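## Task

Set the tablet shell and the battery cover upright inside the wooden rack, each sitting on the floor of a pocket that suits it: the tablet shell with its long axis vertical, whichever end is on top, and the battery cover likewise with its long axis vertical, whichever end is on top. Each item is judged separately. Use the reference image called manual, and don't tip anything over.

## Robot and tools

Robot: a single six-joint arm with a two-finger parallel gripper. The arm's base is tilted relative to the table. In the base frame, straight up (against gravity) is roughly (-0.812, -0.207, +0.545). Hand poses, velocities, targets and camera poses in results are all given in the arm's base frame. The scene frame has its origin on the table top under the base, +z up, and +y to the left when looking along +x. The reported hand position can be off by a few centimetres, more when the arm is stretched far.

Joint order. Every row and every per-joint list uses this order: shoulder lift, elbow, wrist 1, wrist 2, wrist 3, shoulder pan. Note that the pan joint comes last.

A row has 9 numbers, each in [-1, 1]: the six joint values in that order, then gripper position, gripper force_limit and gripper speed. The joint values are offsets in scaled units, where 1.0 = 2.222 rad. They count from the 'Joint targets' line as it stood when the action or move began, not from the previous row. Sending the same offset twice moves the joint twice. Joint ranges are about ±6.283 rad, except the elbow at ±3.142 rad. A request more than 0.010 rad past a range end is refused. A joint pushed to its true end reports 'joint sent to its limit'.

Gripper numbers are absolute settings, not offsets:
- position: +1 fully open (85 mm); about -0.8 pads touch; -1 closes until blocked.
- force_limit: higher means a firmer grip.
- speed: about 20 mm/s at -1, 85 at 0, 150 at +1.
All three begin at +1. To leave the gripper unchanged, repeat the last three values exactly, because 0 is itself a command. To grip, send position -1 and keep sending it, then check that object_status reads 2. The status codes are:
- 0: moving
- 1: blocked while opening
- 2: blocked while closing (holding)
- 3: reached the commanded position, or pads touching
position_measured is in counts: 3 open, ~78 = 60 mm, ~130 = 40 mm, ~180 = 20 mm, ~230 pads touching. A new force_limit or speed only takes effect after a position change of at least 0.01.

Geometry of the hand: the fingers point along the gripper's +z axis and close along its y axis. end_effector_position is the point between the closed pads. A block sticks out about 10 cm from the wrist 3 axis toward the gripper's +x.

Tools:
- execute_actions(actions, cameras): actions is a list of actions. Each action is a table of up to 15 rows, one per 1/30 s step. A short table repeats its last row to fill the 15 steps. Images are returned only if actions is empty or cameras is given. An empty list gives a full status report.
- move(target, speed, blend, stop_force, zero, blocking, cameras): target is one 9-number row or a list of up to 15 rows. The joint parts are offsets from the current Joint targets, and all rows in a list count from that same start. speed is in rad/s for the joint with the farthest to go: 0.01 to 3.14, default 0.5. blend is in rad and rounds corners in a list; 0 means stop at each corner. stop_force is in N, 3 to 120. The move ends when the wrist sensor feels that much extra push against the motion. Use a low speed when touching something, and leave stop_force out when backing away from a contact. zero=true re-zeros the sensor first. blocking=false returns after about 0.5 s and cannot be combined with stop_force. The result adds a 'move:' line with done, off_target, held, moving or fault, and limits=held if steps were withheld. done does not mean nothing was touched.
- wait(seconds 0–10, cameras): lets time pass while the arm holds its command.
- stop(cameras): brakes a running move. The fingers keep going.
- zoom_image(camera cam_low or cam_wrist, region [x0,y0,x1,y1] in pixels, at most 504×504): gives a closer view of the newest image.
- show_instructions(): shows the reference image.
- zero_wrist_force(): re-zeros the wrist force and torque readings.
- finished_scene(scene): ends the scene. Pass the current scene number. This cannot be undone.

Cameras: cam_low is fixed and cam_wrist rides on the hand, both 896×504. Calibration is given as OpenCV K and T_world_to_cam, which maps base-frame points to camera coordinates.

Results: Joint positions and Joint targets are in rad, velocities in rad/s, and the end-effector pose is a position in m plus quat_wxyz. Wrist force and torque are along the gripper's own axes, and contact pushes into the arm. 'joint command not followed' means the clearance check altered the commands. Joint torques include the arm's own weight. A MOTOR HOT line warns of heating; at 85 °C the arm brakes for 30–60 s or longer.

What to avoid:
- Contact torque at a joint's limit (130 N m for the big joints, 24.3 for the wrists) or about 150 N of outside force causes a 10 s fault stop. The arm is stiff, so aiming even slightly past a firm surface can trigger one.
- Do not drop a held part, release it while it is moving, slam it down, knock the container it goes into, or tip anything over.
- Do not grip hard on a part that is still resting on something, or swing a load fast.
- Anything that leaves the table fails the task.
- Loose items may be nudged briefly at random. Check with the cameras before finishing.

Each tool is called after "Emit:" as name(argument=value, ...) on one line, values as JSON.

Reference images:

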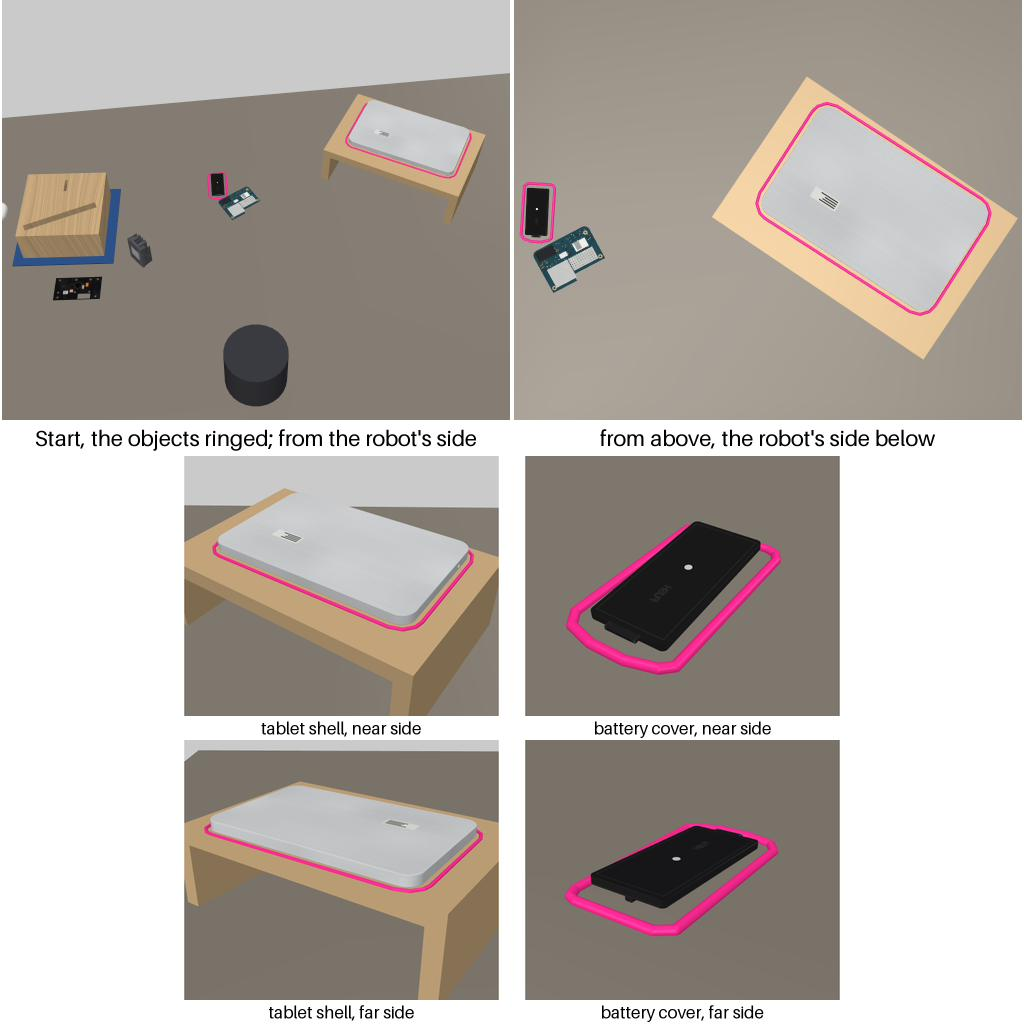

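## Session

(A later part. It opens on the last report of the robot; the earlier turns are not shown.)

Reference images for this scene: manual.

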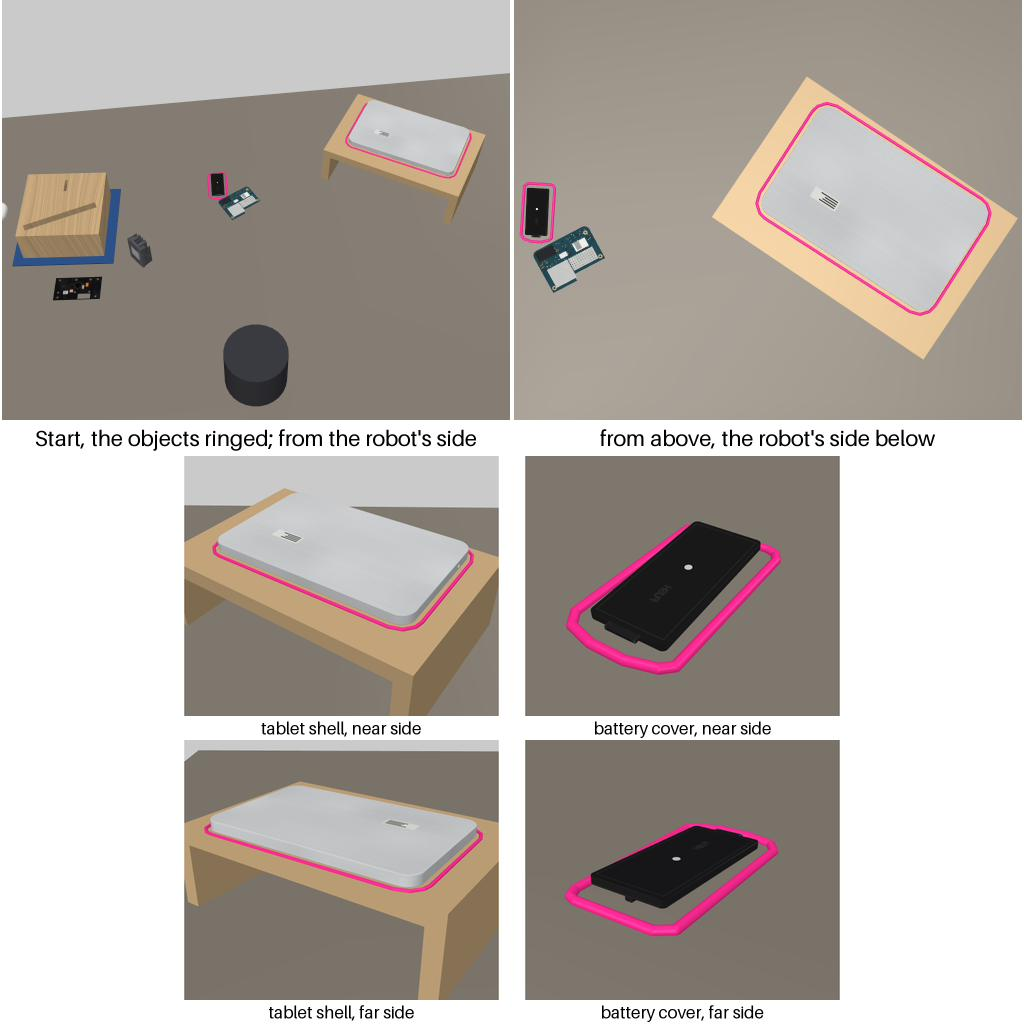

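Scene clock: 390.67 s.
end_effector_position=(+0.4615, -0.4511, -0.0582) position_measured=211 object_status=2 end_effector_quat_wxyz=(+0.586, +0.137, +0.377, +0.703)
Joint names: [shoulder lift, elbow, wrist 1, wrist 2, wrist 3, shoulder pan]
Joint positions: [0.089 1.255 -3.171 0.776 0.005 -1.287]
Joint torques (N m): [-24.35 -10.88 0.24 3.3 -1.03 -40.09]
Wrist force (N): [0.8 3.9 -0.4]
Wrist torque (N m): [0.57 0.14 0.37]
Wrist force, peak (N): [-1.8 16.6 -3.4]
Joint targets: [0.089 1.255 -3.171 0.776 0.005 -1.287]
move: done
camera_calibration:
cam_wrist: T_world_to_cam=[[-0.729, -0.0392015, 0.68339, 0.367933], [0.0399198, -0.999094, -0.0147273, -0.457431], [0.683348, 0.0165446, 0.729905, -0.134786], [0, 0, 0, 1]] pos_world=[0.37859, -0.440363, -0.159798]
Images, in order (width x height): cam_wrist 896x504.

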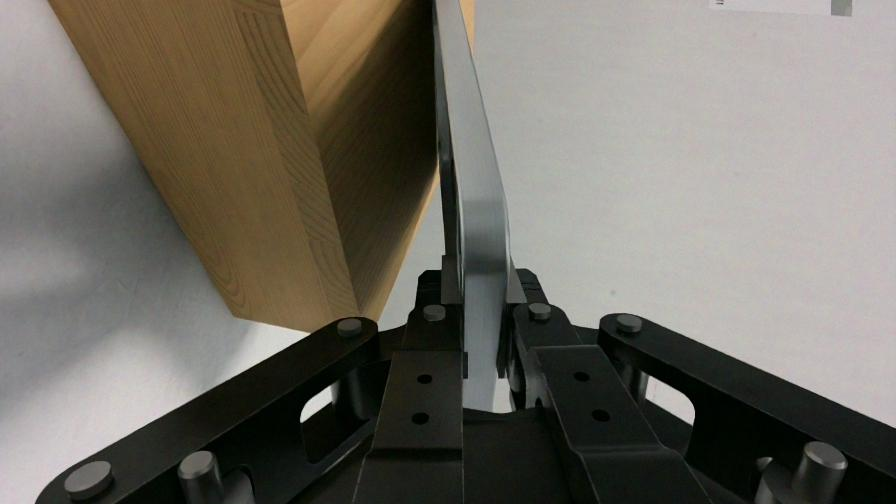

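Emit:
move(target=[[-0.10446, 0.15401, -0.14748, -0.12448, 0.04865, -0.06584, -0.98, 0.7, -1], [-0.32025, 0.44536, -0.16107, -0.32223, -0.11476, -0.12183, -0.98, 0.7, -1]], speed=0.2, blend=[0.08, 0], cameras=["cam_wrist", "cam_low"])

Emit:
zoom_image(camera="cam_low", region=[520, 130, 760, 290])

Scene clock: 397.30 s.
end_effector_position=(+0.3949, -0.4078, +0.0698) position_measured=211 object_status=2 end_effector_quat_wxyz=(+0.638, +0.311, +0.607, +0.358)
Joint names: [shoulder lift, elbow, wrist 1, wrist 2, wrist 3, shoulder pan]
Joint positions: [-0.622 2.245 -3.529 0.075 -0.25 -1.558]
Joint torques (N m): [3.86 -11.7 -2.14 -13.41 -1.18 -10.19]
Wrist force (N): [-34.5 31.8 -27.5]
Wrist torque (N m): [-3.79 -0.41 3.65]
Wrist force, peak (N): [-38.1 31.6 -30.2]
Joint targets: [-0.622 2.245 -3.529 0.060 -0.250 -1.558]
move: off_target; the wrist 2 is farthest, 0.015 rad from its target
camera_calibration:
cam_wrist: T_world_to_cam=[[-0.0953934, 0.544741, 0.833161, 0.211143], [-0.359544, -0.799331, 0.481455, -0.205055], [0.928239, -0.25363, 0.272109, -0.358313], [0, 0, 0, 1]] pos_world=[0.279015, -0.369803, 0.0203087]

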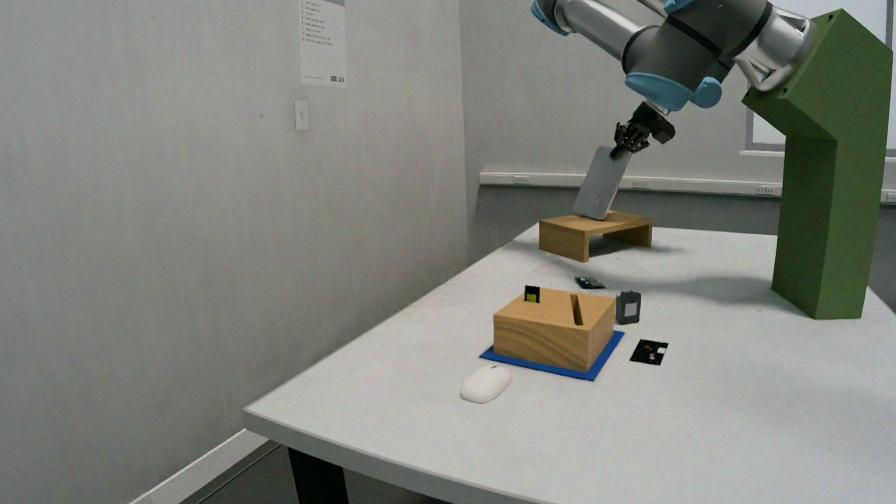

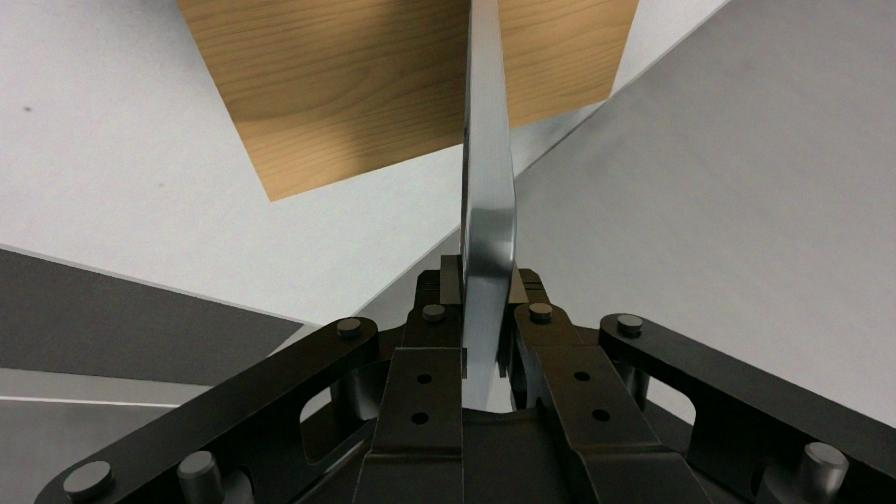

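Scaled by 2.100.

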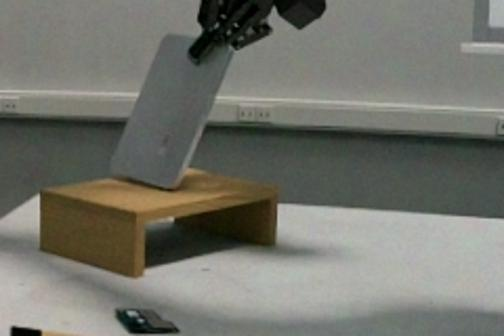

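Emit:
move(target=[-0.014, 0.018, -0.004, 0, 0, -0.01746, -0.98, 0.7, -1], speed=0.06, cameras=["cam_wrist", "cam_low"])

Emit:
zoom_image(camera="cam_low", region=[520, 90, 760, 290])

Scene clock: 399.60 s.
end_effector_position=(+0.3793, -0.4127, +0.0768) position_measured=211 object_status=2 end_effector_quat_wxyz=(+0.641, +0.327, +0.604, +0.341)
Joint names: [shoulder lift, elbow, wrist 1, wrist 2, wrist 3, shoulder pan]
Joint positions: [-0.654 2.285 -3.538 0.06 -0.25 -1.597]
Joint torques (N m): [-8.2 -13.94 -2.16 3.25 0.49 -27.31]
Wrist force (N): [-1.2 2.5 1.2]
Wrist torque (N m): [0.40 0.69 0.40]
Wrist force, peak (N): [-39.1 31.8 -33.4]
Joint targets: [-0.653 2.285 -3.538 0.060 -0.250 -1.596]
move: done
camera_calibration:
cam_wrist: T_world_to_cam=[[-0.058768, 0.548032, 0.834391, 0.193789], [-0.387243, -0.782901, 0.486938, -0.201164], [0.920103, -0.294496, 0.258231, -0.359674], [0, 0, 0, 1]] pos_world=[0.264426, -0.369616, 0.0291378]

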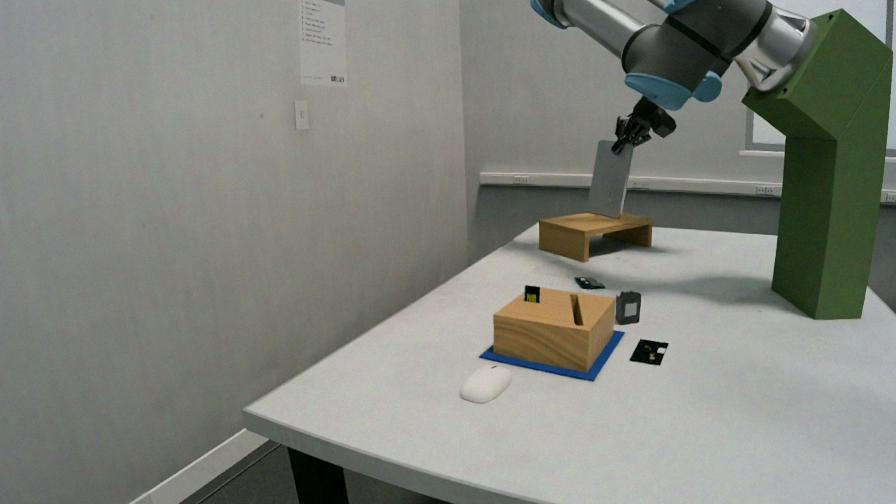

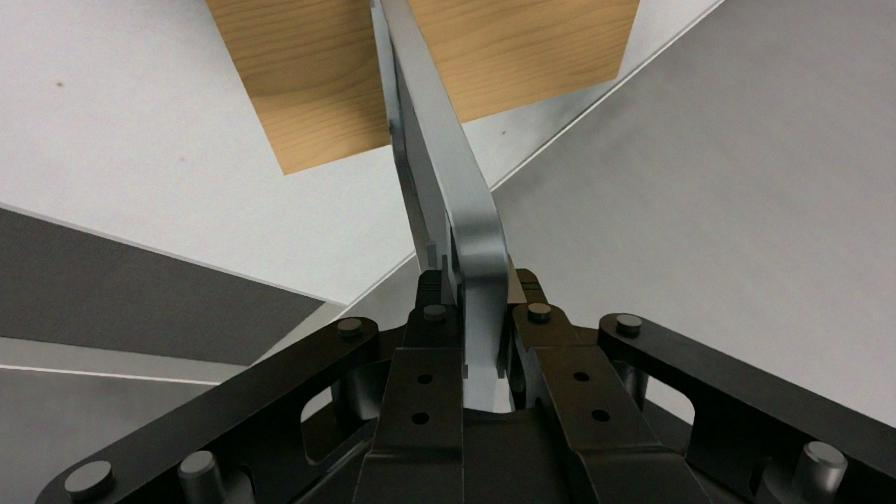

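Scaled by 2.100.

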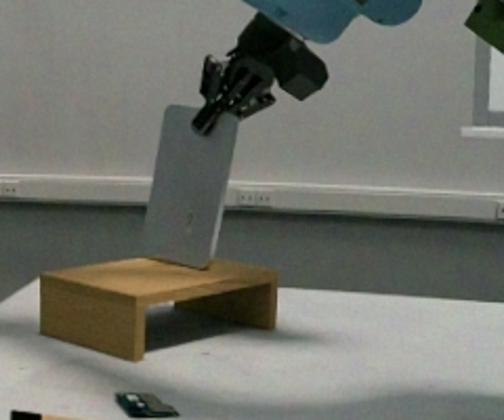

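Emit:
move(target=[[-0.0105, 0.0135, -0.003, 0, 0, -0.0131, -0.98, 0.7, -1], [-0.27993, 0.05423, 0.06643, -0.19356, 0.07507, 0.07232, -0.98, 0.7, -1]], speed=[0.06, 0.2], blend=[0.01, 0], cameras=["cam_wrist", "cam_low"])

Emit:
zoom_image(camera="cam_low", region=[520, 90, 760, 290])

Scene clock: 406.50 s.
end_effector_position=(+0.4271, -0.3730, +0.2060) position_measured=211 object_status=2 end_effector_quat_wxyz=(+0.568, +0.337, +0.725, +0.194) end_effector_velocity=(+0.000, +0.000, +0.000) end_effector_angular_velocity=(-0.001, -0.003, +0.002)
Joint names: [shoulder lift, elbow, wrist 1, wrist 2, wrist 3, shoulder pan]
Joint positions: [-1.276 2.405 -3.39 -0.371 -0.083 -1.435]
Joint velocities: [0.004 -0.001 -0.003 0.005 -0.002 -0.001]
Joint torques (N m): [-1.38 -17.14 -3.83 2.01 -1.9 -37.4]
Wrist force (N): [-2.0 2.6 1.5]
Wrist torque (N m): [0.15 0.78 0.27]
Wrist force, peak (N): [-2.1 3.6 1.3]
Joint targets: [-1.275 2.405 -3.390 -0.370 -0.083 -1.436]
move: done
camera_calibration:
cam_wrist: T_world_to_cam=[[0.255579, 0.694049, 0.673035, 0.0204941], [-0.222787, -0.635139, 0.739571, -0.281591], [0.940769, -0.338962, -0.00770295, -0.395899], [0, 0, 0, 1]] pos_world=[0.304477, -0.327268, 0.191413]

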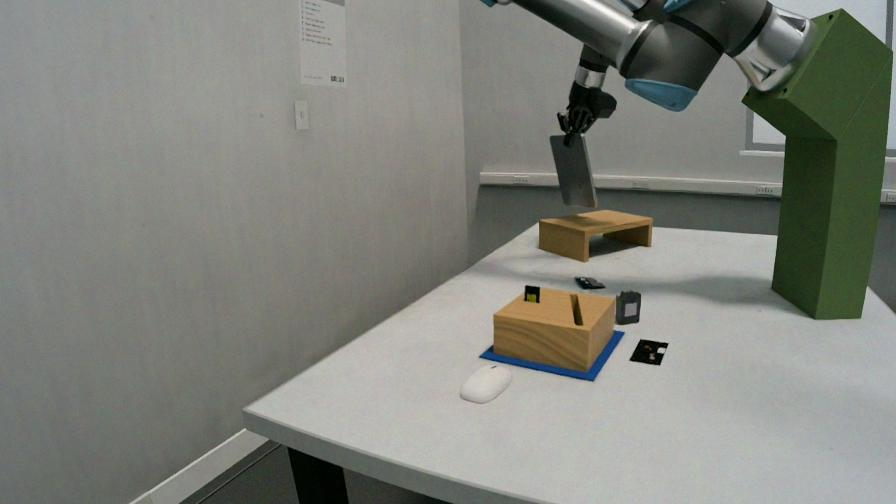

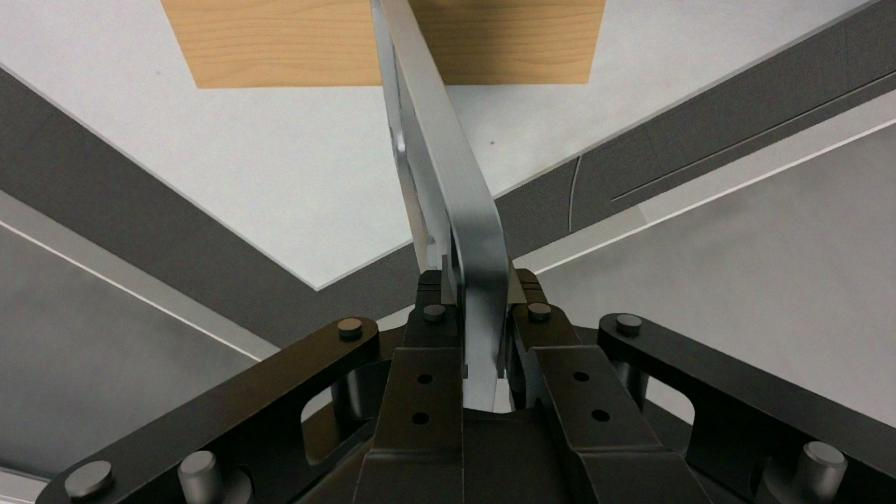

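Scaled by 2.100.

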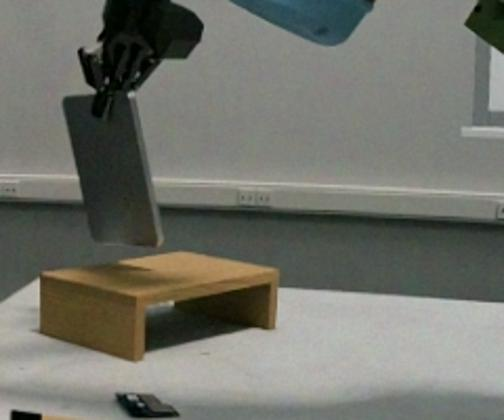

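Emit:
zoom_image(camera="cam_wrist", region=[340, 0, 540, 200])

Emit:
zoom_image(camera="cam_wrist", region=[380, 180, 560, 420])

Emit:
zoom_image(camera="cam_low", region=[530, 120, 630, 220])

Scaled by 2.520.

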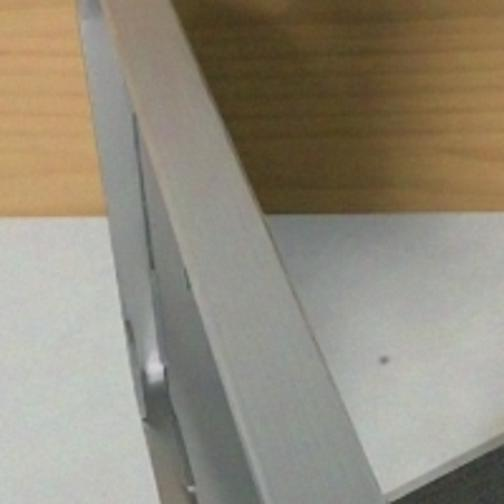

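Scaled by 2.100.

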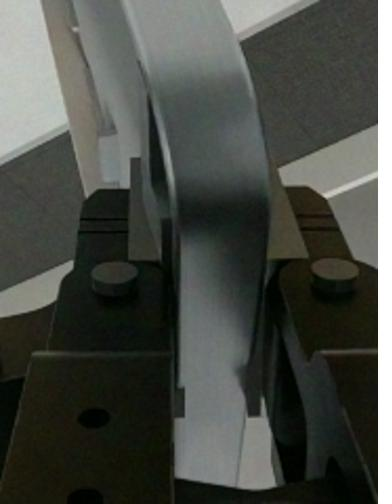

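Scaled by 5.040.

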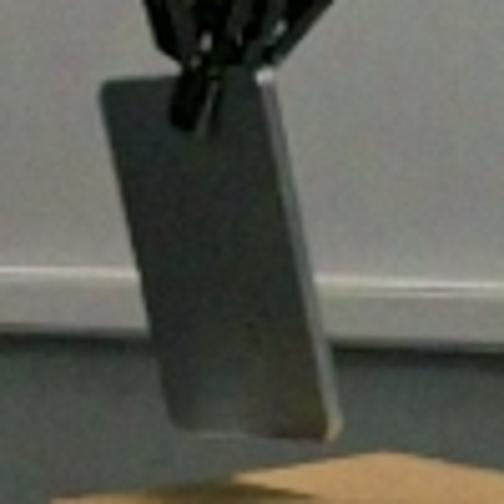

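Emit:
move(target=[[-0.15554, 0.00374, 0.01643, -0.07331, 0.14968, 0.09775, -0.98, 0.7, -1], [-0.07421, -0.01818, -0.09208, -0.13078, 0.20882, 0.16391, -0.98, 0.7, -1]], speed=0.2, blend=[0.03, 0], cameras=["cam_wrist", "cam_low"])

Emit:
zoom_image(camera="cam_low", region=[500, 120, 660, 280])

Scene clock: 424.37 s.
end_effector_position=(+0.5237, -0.2581, +0.2880) position_measured=211 object_status=2 end_effector_quat_wxyz=(+0.568, +0.337, +0.725, +0.194)
Joint names: [shoulder lift, elbow, wrist 1, wrist 2, wrist 3, shoulder pan]
Joint positions: [-1.44 2.365 -3.595 -0.661 0.381 -1.071]
Joint torques (N m): [-28.2 2.94 -0.2 1.51 -1.73 -25.98]
Wrist force (N): [-1.6 2.6 1.4]
Wrist torque (N m): [0.15 0.74 0.37]
Wrist force, peak (N): [-1.9 3.7 1.3]
Joint targets: [-1.440 2.365 -3.595 -0.661 0.381 -1.071]
move: done
camera_calibration:
cam_wrist: T_world_to_cam=[[0.25482, 0.694629, 0.672724, -0.138507], [-0.223038, -0.634711, 0.739863, -0.247593], [0.940915, -0.338575, -0.00680848, -0.447549], [0, 0, 0, 1]] pos_world=[0.401178, -0.212468, 0.273314]

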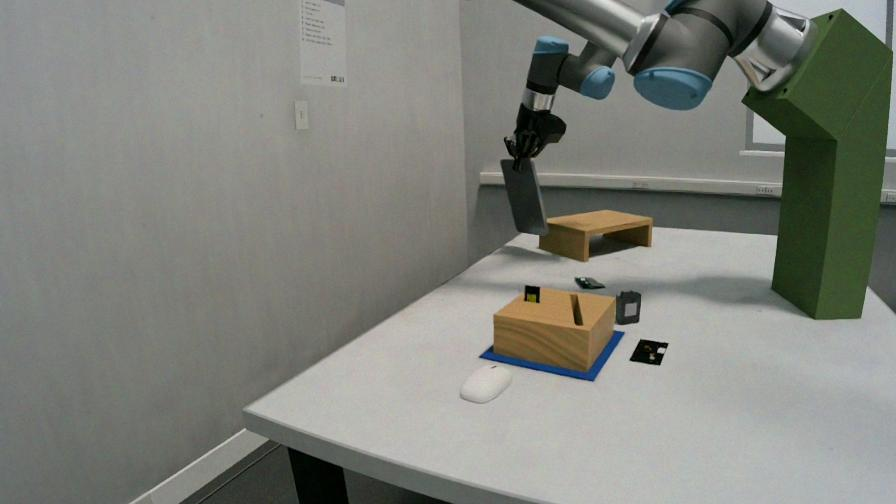

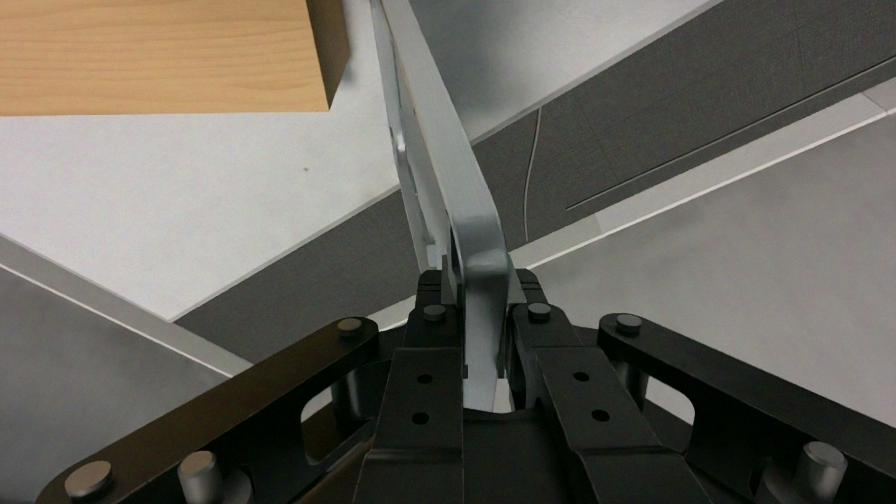

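Scaled by 3.150.

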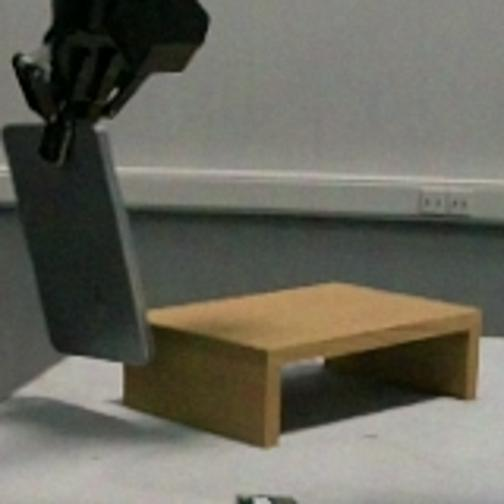

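Emit:
move(target=[0.0711, -0.0038, -0.0303, 0.0459, -0.0448, -0.0525, -0.98, 0.7, -1], speed=0.025, stop_force=5, cameras=["cam_wrist", "cam_low"])

Emit:
zoom_image(camera="cam_low", region=[500, 120, 660, 280])

Scene clock: 432.77 s.
end_effector_position=(+0.5068, -0.3041, +0.2449) position_measured=211 object_status=2 end_effector_quat_wxyz=(+0.568, +0.337, +0.725, +0.194)
Joint names: [shoulder lift, elbow, wrist 1, wrist 2, wrist 3, shoulder pan]
Joint positions: [-1.303 2.357 -3.653 -0.573 0.295 -1.173]
Joint torques (N m): [-28.92 -0.15 0.88 -4.21 1.59 -13.18]
Wrist force (N): [-2.3 7.1 0.8]
Wrist torque (N m): [-0.42 0.83 0.88]
Wrist force, peak (N): [-2.9 7.9 0.4]
Joint targets: [-1.303 2.357 -3.653 -0.573 0.295 -1.173]
move: contact; the shoulder lift is farthest, 0.021 rad from its target
camera_calibration:
cam_wrist: T_world_to_cam=[[0.255303, 0.694471, 0.672704, -0.0735171], [-0.222195, -0.634996, 0.739871, -0.249167], [0.940983, -0.338362, -0.00780821, -0.447165], [0, 0, 0, 1]] pos_world=[0.38418, -0.258469, 0.230315]

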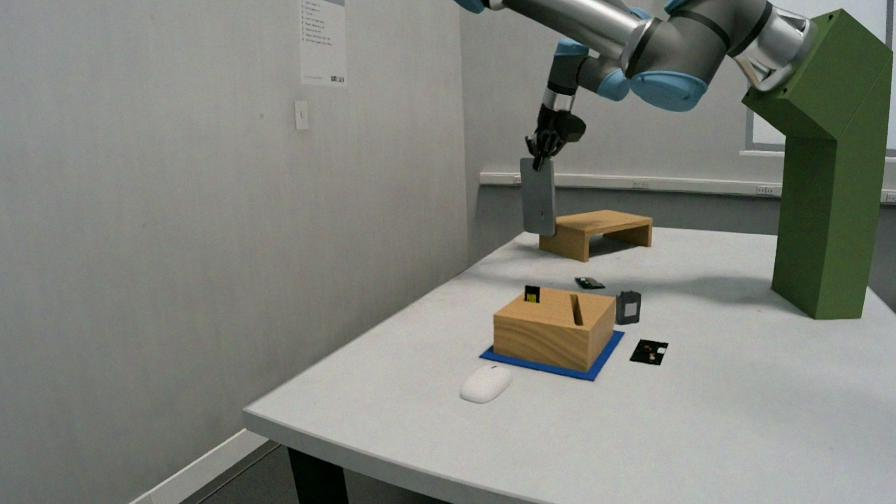

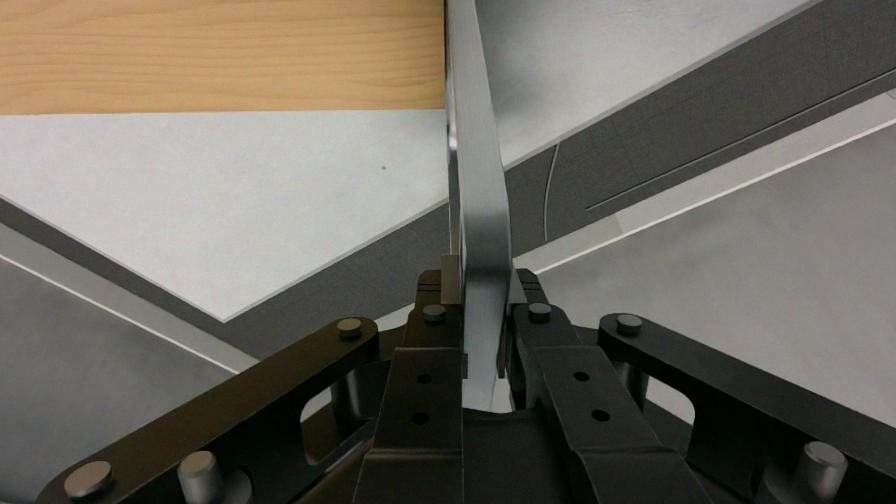

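Scaled by 3.150.

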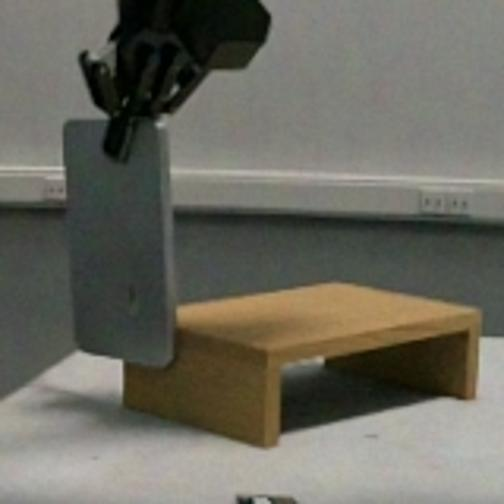

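Emit:
move(target=[[-0.06166, 0.00342, 0.02628, -0.03942, 0.0387, 0.04554, -0.98, 0.7, -1], [-0.31206, 0.03834, 0.22453, -0.21926, 0.24478, 0.18564, -0.98, 0.7, -1], [-0.39212, -0.0189, 0.42178, -0.64131, 0.59028, 0.63146, -0.98, 0.7, -1]], speed=[0.15, 0.35, 0.4], blend=[0.04, 0.12, 0], cameras=["cam_wrist", "cam_low"])

Emit:
zoom_image(camera="cam_low", region=[400, 80, 640, 380])

Scene clock: 446.00 s.
end_effector_position=(+0.3812, +0.1171, +0.4160) position_measured=211 object_status=2 end_effector_quat_wxyz=(+0.433, +0.623, +0.597, +0.261)
Joint names: [shoulder lift, elbow, wrist 1, wrist 2, wrist 3, shoulder pan]
Joint positions: [-2.175 2.315 -2.716 -1.997 1.606 0.23]
Joint torques (N m): [-18.69 -2.19 -4.72 -1.39 0.07 18.31]
Wrist force (N): [-1.8 2.5 1.5]
Wrist torque (N m): [0.15 0.76 0.42]
Wrist force, peak (N): [-2.8 7.3 0.5]
Joint targets: [-2.175 2.315 -2.716 -1.998 1.606 0.230]
move: done
camera_calibration:
cam_wrist: T_world_to_cam=[[0.503484, 0.0853573, 0.859778, -0.550225], [-0.445237, -0.827174, 0.342851, 0.136473], [0.740451, -0.555425, -0.378465, 0.0709262], [0, 0, 0, 1]] pos_world=[0.285275, 0.199247, 0.453124]

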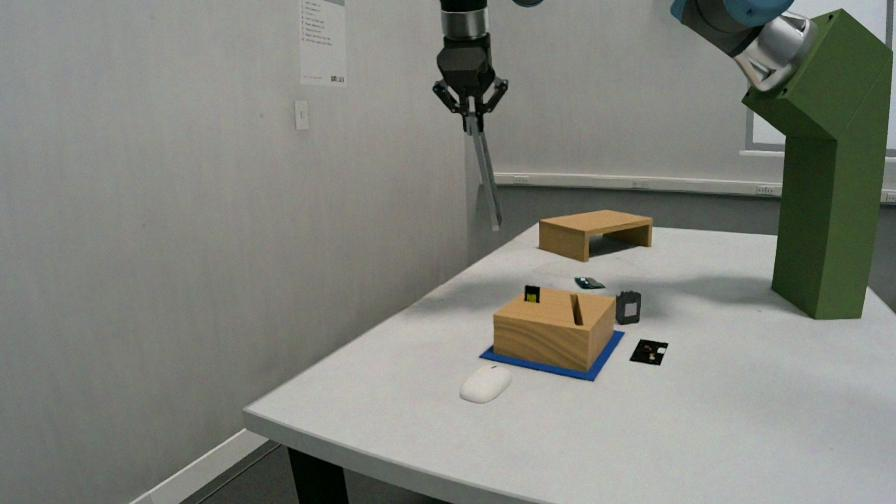

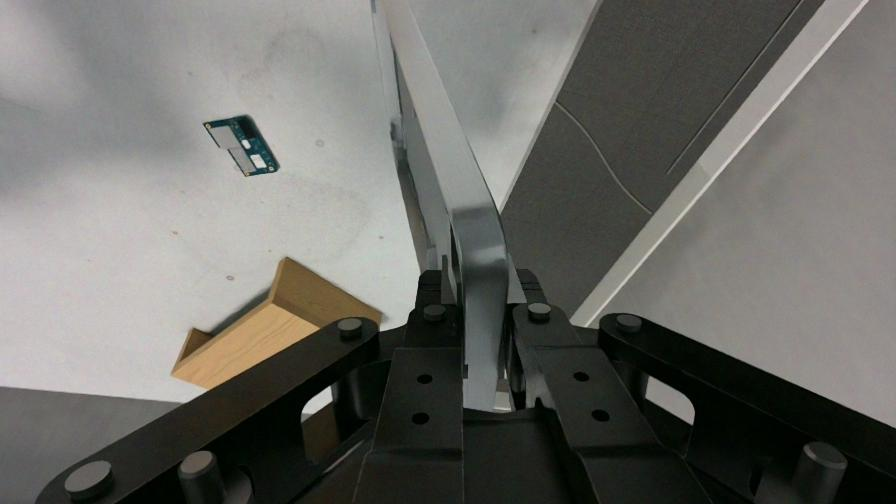

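Scaled by 1.680.

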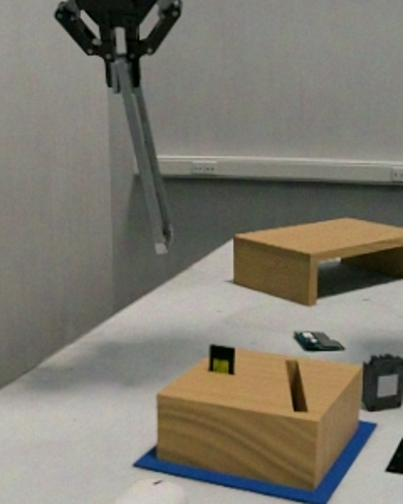

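Emit:
zoom_image(camera="cam_low", region=[420, 90, 560, 250])

Scaled by 3.150.

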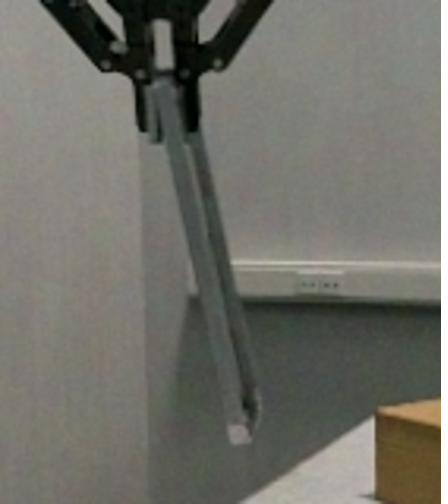

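Emit:
move(target=[[0.09451, 0.04766, -0.0716, -0.16733, 0.15482, 0.19464, -0.98, 0.7, -1], [0.273, 0.0937, -0.24712, -0.3095, 0.27871, 0.35603, -0.98, 0.7, -1]], speed=[0.25, 0.25], blend=[0.08, 0], cameras=["cam_wrist", "cam_low"])

Emit:
zoom_image(camera="cam_low", region=[460, 160, 660, 400])

Scene clock: 459.10 s.
end_effector_position=(+0.2801, +0.2711, +0.2505) position_measured=211 object_status=2 end_effector_quat_wxyz=(+0.476, +0.606, +0.544, +0.332)
Joint names: [shoulder lift, elbow, wrist 1, wrist 2, wrist 3, shoulder pan]
Joint positions: [-1.568 2.524 -3.265 -2.685 2.225 1.022]
Joint torques (N m): [-30.83 -6.76 -1.01 -0.01 -1.07 13.78]
Wrist force (N): [-1.1 2.9 1.2]
Wrist torque (N m): [0.36 0.62 0.42]
Wrist force, peak (N): [-2.5 3.3 1.6]
Joint targets: [-1.568 2.524 -3.265 -2.685 2.226 1.022]
move: done
camera_calibration:
cam_wrist: T_world_to_cam=[[0.327877, 0.0432875, 0.943728, -0.330588], [-0.505119, -0.836137, 0.213845, 0.327193], [0.798343, -0.54681, -0.252284, 0.118542], [0, 0, 0, 1]] pos_world=[0.179027, 0.352708, 0.271923]

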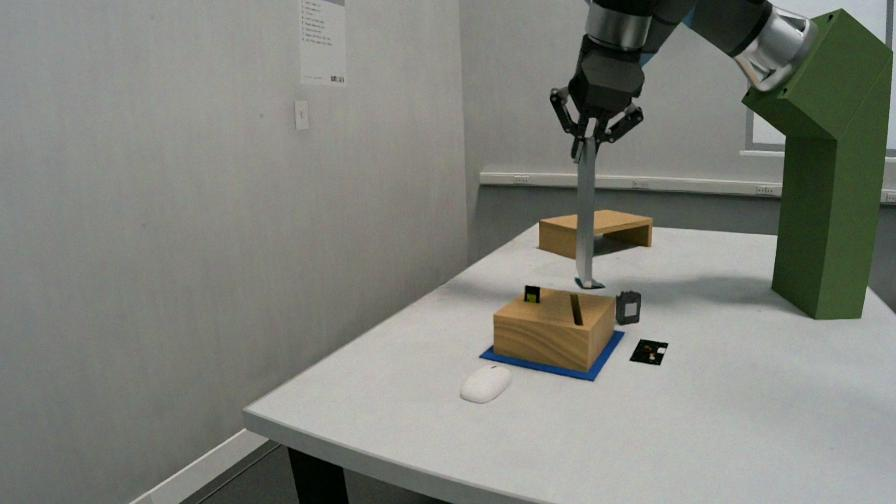

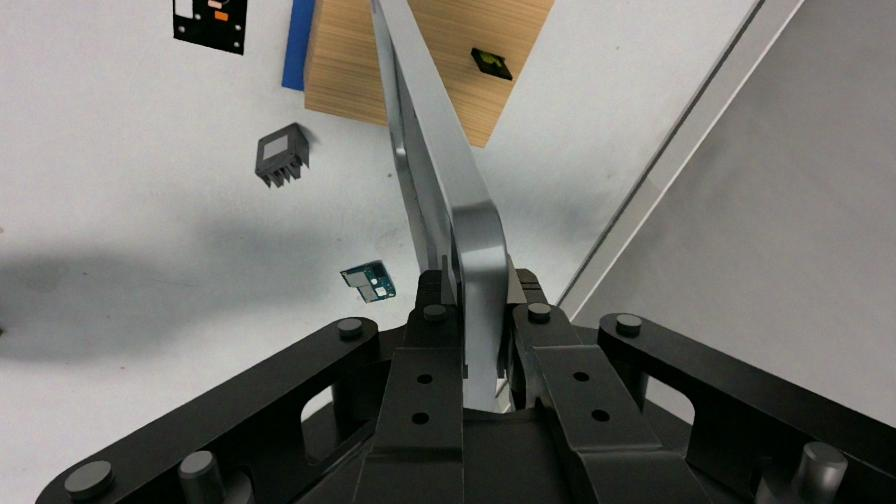

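Scaled by 2.100.

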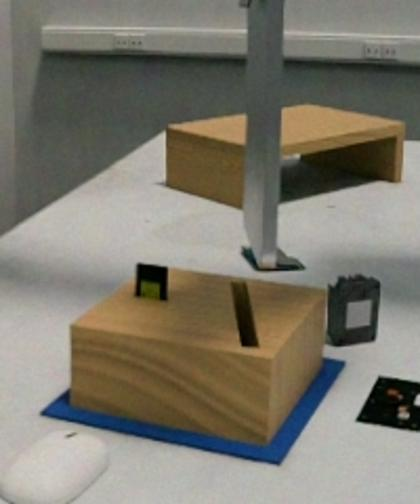

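Emit:
zoom_image(camera="cam_low", region=[540, 120, 640, 220])

Emit:
zoom_image(camera="cam_low", region=[540, 230, 640, 330])

Emit:
zoom_image(camera="cam_wrist", region=[300, 0, 560, 260])

Scaled by 5.040.

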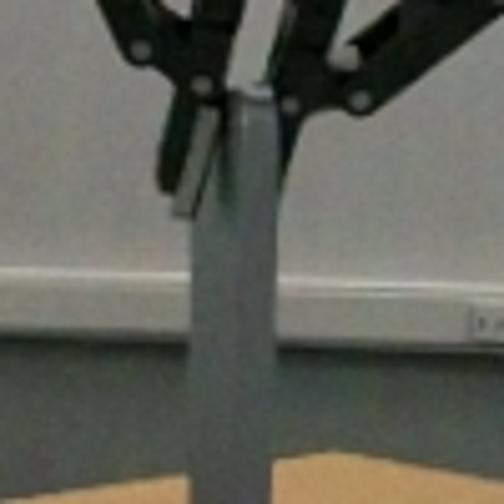

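Scaled by 5.040.

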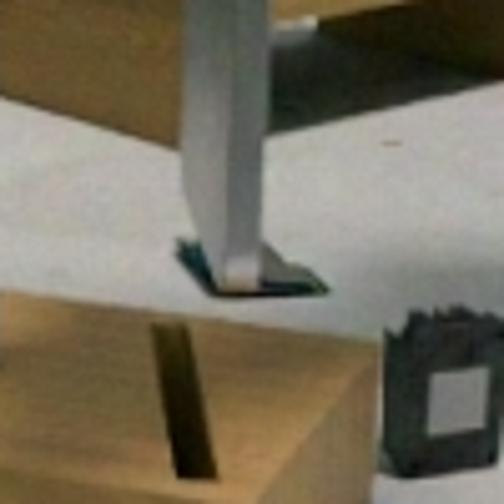

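Scaled by 1.938.

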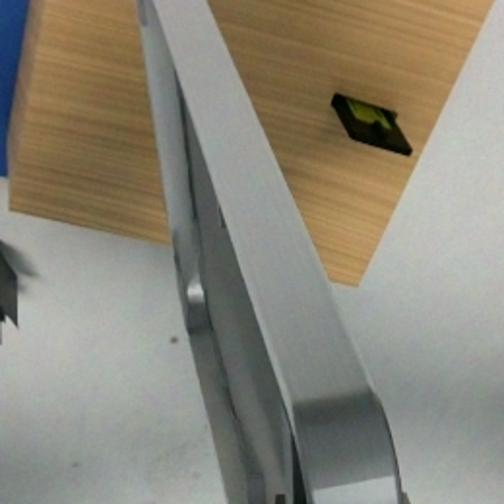

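Emit:
move(target=[0.0329, -0.01404, -0.05666, 0.01877, -0.04208, -0.02741, -0.98, 0.7, -1], speed=0.05, stop_force=5, cameras=["cam_wrist", "cam_low"])

Emit:
zoom_image(camera="cam_low", region=[540, 250, 640, 350])

Emit:
zoom_image(camera="cam_wrist", region=[300, 0, 560, 260])

Scene clock: 475.33 s.
end_effector_position=(+0.3066, +0.2771, +0.2463) position_measured=211 object_status=2 end_effector_quat_wxyz=(+0.477, +0.606, +0.544, +0.332)
Joint names: [shoulder lift, elbow, wrist 1, wrist 2, wrist 3, shoulder pan]
Joint positions: [-1.495 2.492 -3.391 -2.644 2.132 0.961]
Joint torques (N m): [-39.79 12.8 -0.08 -3.54 1.98 29.28]
Wrist force (N): [-1.4 2.7 1.3]
Wrist torque (N m): [0.30 0.69 0.43]
Wrist force, peak (N): [-1.3 3.0 1.4]
Joint targets: [-1.495 2.492 -3.391 -2.644 2.132 0.961]
move: done
camera_calibration:
cam_wrist: T_world_to_cam=[[0.326861, 0.0424265, 0.94412, -0.335061], [-0.506256, -0.835709, 0.212825, 0.346872], [0.798039, -0.547531, -0.251682, 0.0997438], [0, 0, 0, 1]] pos_world=[0.205525, 0.358712, 0.267618]

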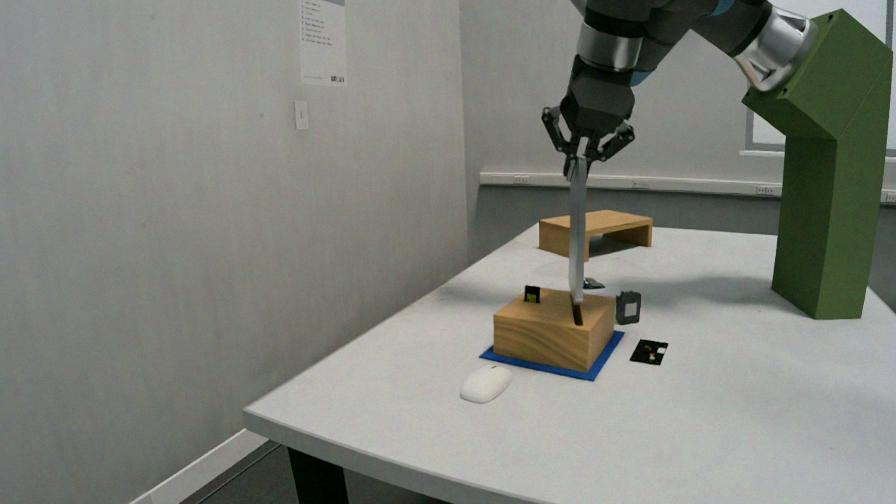

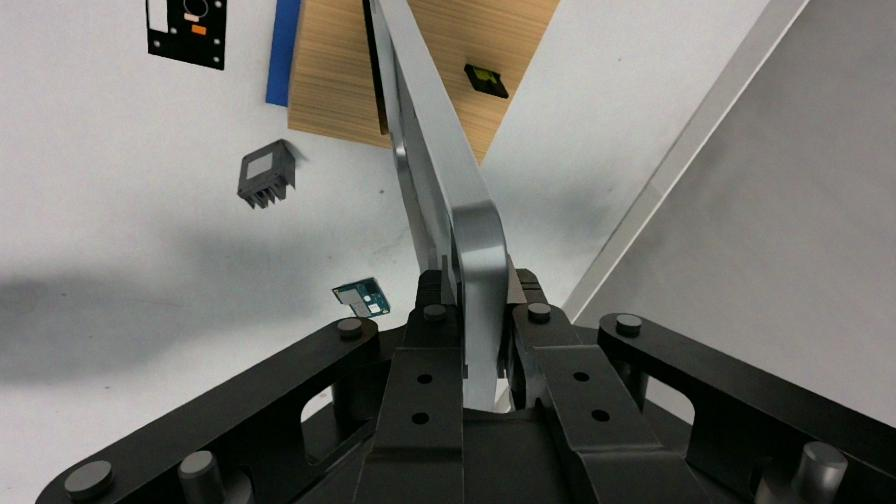

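Scaled by 5.040.

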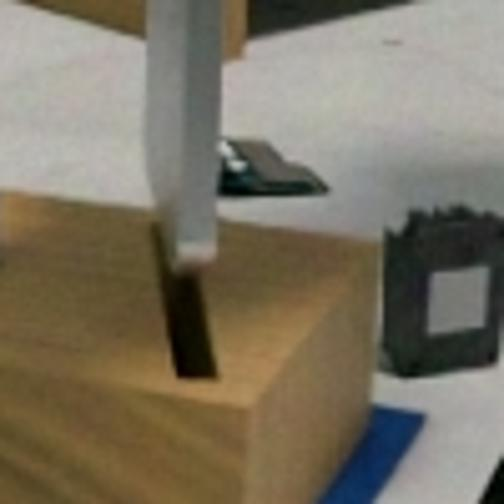

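Scaled by 1.938.

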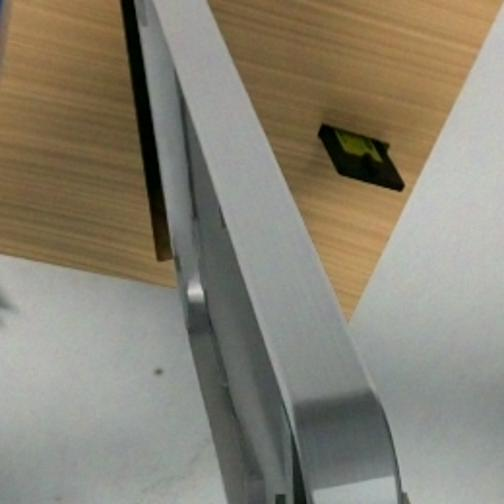

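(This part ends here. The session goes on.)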